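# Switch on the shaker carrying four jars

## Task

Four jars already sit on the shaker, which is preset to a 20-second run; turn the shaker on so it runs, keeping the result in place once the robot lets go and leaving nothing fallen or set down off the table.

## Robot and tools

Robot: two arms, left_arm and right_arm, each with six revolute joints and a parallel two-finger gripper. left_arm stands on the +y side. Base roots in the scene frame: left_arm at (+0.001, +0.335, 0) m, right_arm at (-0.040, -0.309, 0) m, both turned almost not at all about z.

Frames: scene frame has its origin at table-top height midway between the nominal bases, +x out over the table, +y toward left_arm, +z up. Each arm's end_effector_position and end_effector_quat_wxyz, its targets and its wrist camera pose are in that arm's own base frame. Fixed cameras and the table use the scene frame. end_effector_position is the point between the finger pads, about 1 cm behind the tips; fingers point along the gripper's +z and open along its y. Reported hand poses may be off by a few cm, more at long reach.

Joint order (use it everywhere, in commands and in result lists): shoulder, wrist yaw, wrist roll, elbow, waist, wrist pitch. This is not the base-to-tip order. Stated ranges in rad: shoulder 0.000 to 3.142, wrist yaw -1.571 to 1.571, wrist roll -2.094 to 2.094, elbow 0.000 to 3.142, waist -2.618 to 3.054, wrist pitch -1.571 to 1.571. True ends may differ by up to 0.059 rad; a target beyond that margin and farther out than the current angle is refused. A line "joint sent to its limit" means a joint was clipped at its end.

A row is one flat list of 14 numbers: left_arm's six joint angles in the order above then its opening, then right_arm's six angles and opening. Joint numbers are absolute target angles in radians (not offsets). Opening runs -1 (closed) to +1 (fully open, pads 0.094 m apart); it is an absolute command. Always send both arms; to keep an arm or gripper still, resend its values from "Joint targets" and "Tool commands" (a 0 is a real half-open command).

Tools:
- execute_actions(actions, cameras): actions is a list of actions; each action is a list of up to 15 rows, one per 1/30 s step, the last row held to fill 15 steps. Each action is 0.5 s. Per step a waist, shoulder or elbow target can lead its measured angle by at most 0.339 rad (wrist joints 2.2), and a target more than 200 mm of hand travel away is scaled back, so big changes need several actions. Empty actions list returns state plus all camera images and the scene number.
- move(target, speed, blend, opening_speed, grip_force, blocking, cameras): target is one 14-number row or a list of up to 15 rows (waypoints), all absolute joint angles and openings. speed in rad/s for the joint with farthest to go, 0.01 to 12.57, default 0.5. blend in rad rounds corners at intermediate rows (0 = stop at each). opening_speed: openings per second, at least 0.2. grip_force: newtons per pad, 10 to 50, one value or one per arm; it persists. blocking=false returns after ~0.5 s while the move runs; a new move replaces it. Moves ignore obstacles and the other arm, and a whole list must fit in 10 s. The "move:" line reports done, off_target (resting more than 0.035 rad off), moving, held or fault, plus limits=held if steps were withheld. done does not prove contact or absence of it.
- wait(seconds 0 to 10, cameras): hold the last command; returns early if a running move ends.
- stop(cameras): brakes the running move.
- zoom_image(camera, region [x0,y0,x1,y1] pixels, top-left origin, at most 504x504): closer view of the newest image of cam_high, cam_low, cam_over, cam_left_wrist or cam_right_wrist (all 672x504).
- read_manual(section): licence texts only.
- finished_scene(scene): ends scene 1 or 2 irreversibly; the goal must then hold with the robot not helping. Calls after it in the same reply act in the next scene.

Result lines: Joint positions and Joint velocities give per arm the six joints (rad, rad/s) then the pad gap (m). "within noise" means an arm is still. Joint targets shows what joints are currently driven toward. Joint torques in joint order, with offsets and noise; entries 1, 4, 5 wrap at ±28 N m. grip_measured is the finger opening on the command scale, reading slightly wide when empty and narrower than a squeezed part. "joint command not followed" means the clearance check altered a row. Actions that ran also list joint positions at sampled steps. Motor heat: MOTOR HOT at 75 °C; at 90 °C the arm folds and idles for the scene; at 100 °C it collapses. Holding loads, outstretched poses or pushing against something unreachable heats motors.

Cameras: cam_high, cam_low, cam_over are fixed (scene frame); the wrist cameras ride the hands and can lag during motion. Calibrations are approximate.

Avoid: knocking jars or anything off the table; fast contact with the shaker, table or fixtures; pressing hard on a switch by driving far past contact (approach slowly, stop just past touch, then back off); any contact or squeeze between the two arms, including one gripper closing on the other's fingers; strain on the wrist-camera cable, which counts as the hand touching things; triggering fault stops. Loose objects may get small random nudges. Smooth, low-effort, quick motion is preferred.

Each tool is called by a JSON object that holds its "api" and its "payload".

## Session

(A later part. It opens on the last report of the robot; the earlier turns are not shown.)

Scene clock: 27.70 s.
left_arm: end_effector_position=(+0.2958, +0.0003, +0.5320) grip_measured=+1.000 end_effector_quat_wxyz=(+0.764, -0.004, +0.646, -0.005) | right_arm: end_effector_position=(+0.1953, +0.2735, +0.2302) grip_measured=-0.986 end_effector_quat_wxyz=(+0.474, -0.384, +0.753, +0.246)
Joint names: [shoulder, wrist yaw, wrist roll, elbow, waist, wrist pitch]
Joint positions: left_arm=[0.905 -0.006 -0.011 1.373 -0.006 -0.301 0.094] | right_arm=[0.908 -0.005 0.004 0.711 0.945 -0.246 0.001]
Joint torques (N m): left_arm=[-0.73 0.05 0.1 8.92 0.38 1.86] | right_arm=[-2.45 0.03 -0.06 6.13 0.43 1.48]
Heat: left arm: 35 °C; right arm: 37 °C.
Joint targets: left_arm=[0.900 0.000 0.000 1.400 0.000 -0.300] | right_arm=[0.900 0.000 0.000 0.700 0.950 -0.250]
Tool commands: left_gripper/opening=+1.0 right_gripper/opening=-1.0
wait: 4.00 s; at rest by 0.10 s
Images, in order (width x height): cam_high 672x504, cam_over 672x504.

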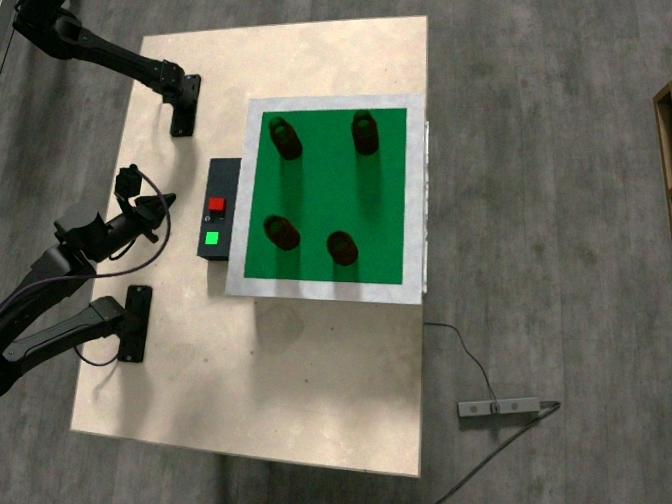

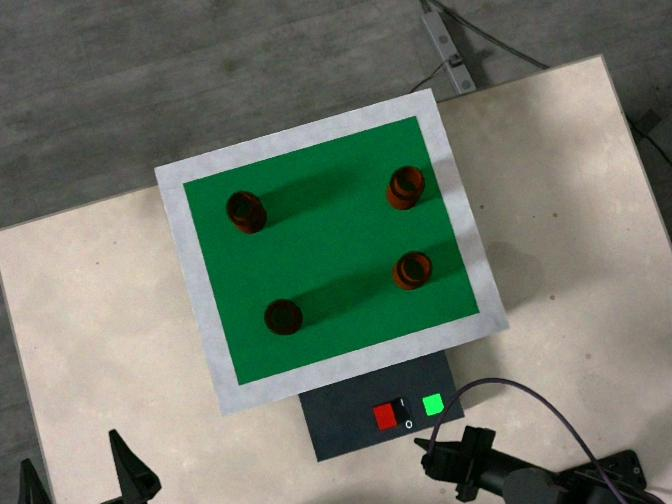

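{"api": "wait", "payload": {"seconds": 5, "cameras": ["cam_over"]}}

{"api": "wait", "payload": {"seconds": 5, "cameras": ["cam_over"]}}

{"api": "wait", "payload": {"seconds": 4.5, "cameras": ["cam_over"]}}

Scene clock: 32.80 s.
left_arm: end_effector_position=(+0.2958, +0.0003, +0.5320) grip_measured=+1.000 end_effector_quat_wxyz=(+0.764, -0.004, +0.646, -0.005) | right_arm: end_effector_position=(+0.1953, +0.2735, +0.2302) grip_measured=-0.986 end_effector_quat_wxyz=(+0.474, -0.384, +0.753, +0.246)
Joint names: [shoulder, wrist yaw, wrist roll, elbow, waist, wrist pitch]
Joint positions: left_arm=[0.905 -0.006 -0.011 1.373 -0.006 -0.301 0.094] | right_arm=[0.908 -0.005 0.004 0.711 0.945 -0.246 0.001]
Joint torques (N m): left_arm=[-0.75 0.05 0.1 8.92 0.39 1.86] | right_arm=[-2.52 0.02 -0.07 6.2 0.47 1.5]
Motor temperatures (°C): left_arm=[26 27 26 35 27 36 30] | right_arm=[28 27 26 37 26 31 29]
Heat: left arm: 36 °C; right arm: 37 °C.
Joint targets: left_arm=[0.900 0.000 0.000 1.400 0.000 -0.300] | right_arm=[0.900 0.000 0.000 0.700 0.950 -0.250]
Tool commands: left_gripper/opening=+1.0 right_gripper/opening=-1.0
wait: 5.00 s; at rest by 0.07 s
Images, in order (width x height): cam_over 672x504.

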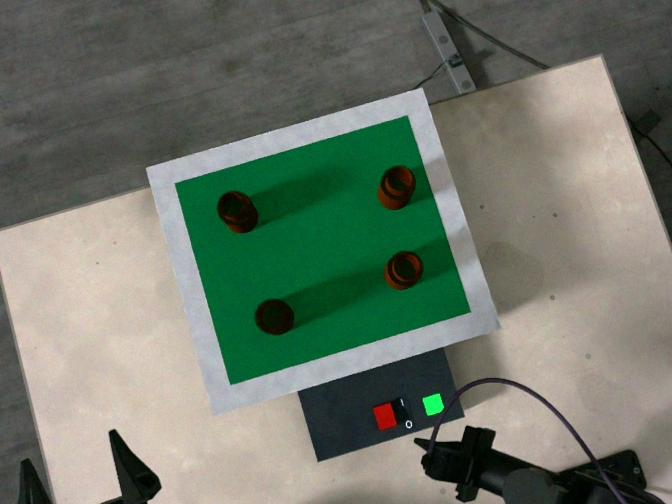

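Scene clock: 37.80 s.
left_arm: end_effector_position=(+0.2958, +0.0003, +0.5320) grip_measured=+1.000 end_effector_quat_wxyz=(+0.764, -0.004, +0.646, -0.005) | right_arm: end_effector_position=(+0.1953, +0.2735, +0.2302) grip_measured=-0.986 end_effector_quat_wxyz=(+0.474, -0.384, +0.753, +0.246)
Joint names: [shoulder, wrist yaw, wrist roll, elbow, waist, wrist pitch]
Joint positions: left_arm=[0.905 -0.006 -0.011 1.373 -0.006 -0.301 0.094] | right_arm=[0.908 -0.005 0.004 0.711 0.945 -0.246 0.001]
Joint torques (N m): left_arm=[-0.72 0.06 0.11 8.95 0.42 1.86] | right_arm=[-2.41 0.02 -0.08 6.12 0.54 1.5]
Heat: left arm: 36 °C; right arm: 37 °C.
Joint targets: left_arm=[0.900 0.000 0.000 1.400 0.000 -0.300] | right_arm=[0.900 0.000 0.000 0.700 0.950 -0.250]
Tool commands: left_gripper/opening=+1.0 right_gripper/opening=-1.0
wait: 5.00 s; at rest by 0.17 s
Images, in order (width x height): cam_over 672x504.

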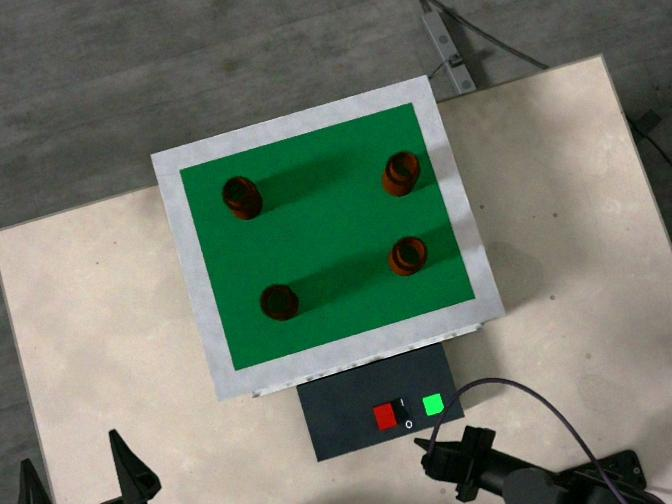

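Scene clock: 42.30 s.
left_arm: end_effector_position=(+0.2958, +0.0003, +0.5320) grip_measured=+1.000 end_effector_quat_wxyz=(+0.764, -0.004, +0.646, -0.005) | right_arm: end_effector_position=(+0.1953, +0.2735, +0.2302) grip_measured=-0.986 end_effector_quat_wxyz=(+0.474, -0.384, +0.753, +0.246)
Joint names: [shoulder, wrist yaw, wrist roll, elbow, waist, wrist pitch]
Joint positions: left_arm=[0.905 -0.006 -0.011 1.373 -0.006 -0.301 0.094] | right_arm=[0.908 -0.005 0.004 0.711 0.945 -0.246 0.001]
Joint torques (N m): left_arm=[-0.7 0.06 0.11 8.94 0.38 1.86] | right_arm=[-2.43 0.02 -0.07 6.15 0.5 1.48]
Heat: left arm: 36 °C; right arm: 37 °C.
Joint targets: left_arm=[0.900 0.000 0.000 1.400 0.000 -0.300] | right_arm=[0.900 0.000 0.000 0.700 0.950 -0.250]
Tool commands: left_gripper/opening=+1.0 right_gripper/opening=-1.0
wait: 4.50 s; at rest by 0.17 s
Images, in order (width x height): cam_over 672x504.

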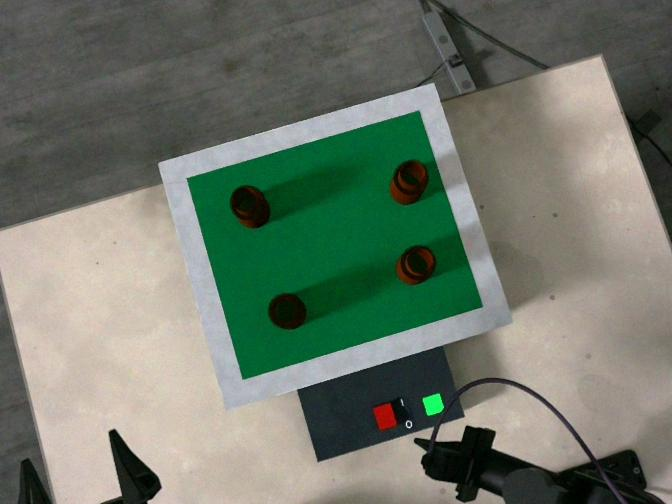

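{"api": "wait", "payload": {"seconds": 1.3, "cameras": ["cam_over"]}}

Scene clock: 43.67 s.
left_arm: end_effector_position=(+0.2958, +0.0003, +0.5320) grip_measured=+1.000 end_effector_quat_wxyz=(+0.764, -0.004, +0.646, -0.005) | right_arm: end_effector_position=(+0.1953, +0.2735, +0.2302) grip_measured=-0.986 end_effector_quat_wxyz=(+0.474, -0.384, +0.753, +0.246)
Joint names: [shoulder, wrist yaw, wrist roll, elbow, waist, wrist pitch]
Joint positions: left_arm=[0.905 -0.006 -0.011 1.373 -0.006 -0.301 0.094] | right_arm=[0.908 -0.005 0.004 0.711 0.945 -0.246 0.001]
Joint torques (N m): left_arm=[-0.73 0.05 0.11 8.92 0.38 1.86] | right_arm=[-2.5 0.03 -0.09 6.04 0.51 1.5]
Heat: left arm: 36 °C; right arm: 37 °C.
Joint targets: left_arm=[0.900 0.000 0.000 1.400 0.000 -0.300] | right_arm=[0.900 0.000 0.000 0.700 0.950 -0.250]
Tool commands: left_gripper/opening=+1.0 right_gripper/opening=-1.0
wait: 1.30 s; at rest by 0.10 s
Images, in order (width x height): cam_over 672x504.

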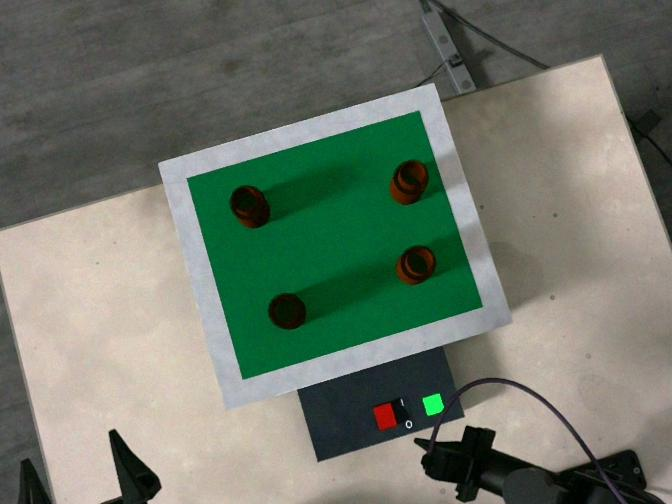

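Tray has stopped; the run is complete.

{"api": "finished_scene", "payload": {"scene": 1}}

The scene is finished: the task was done.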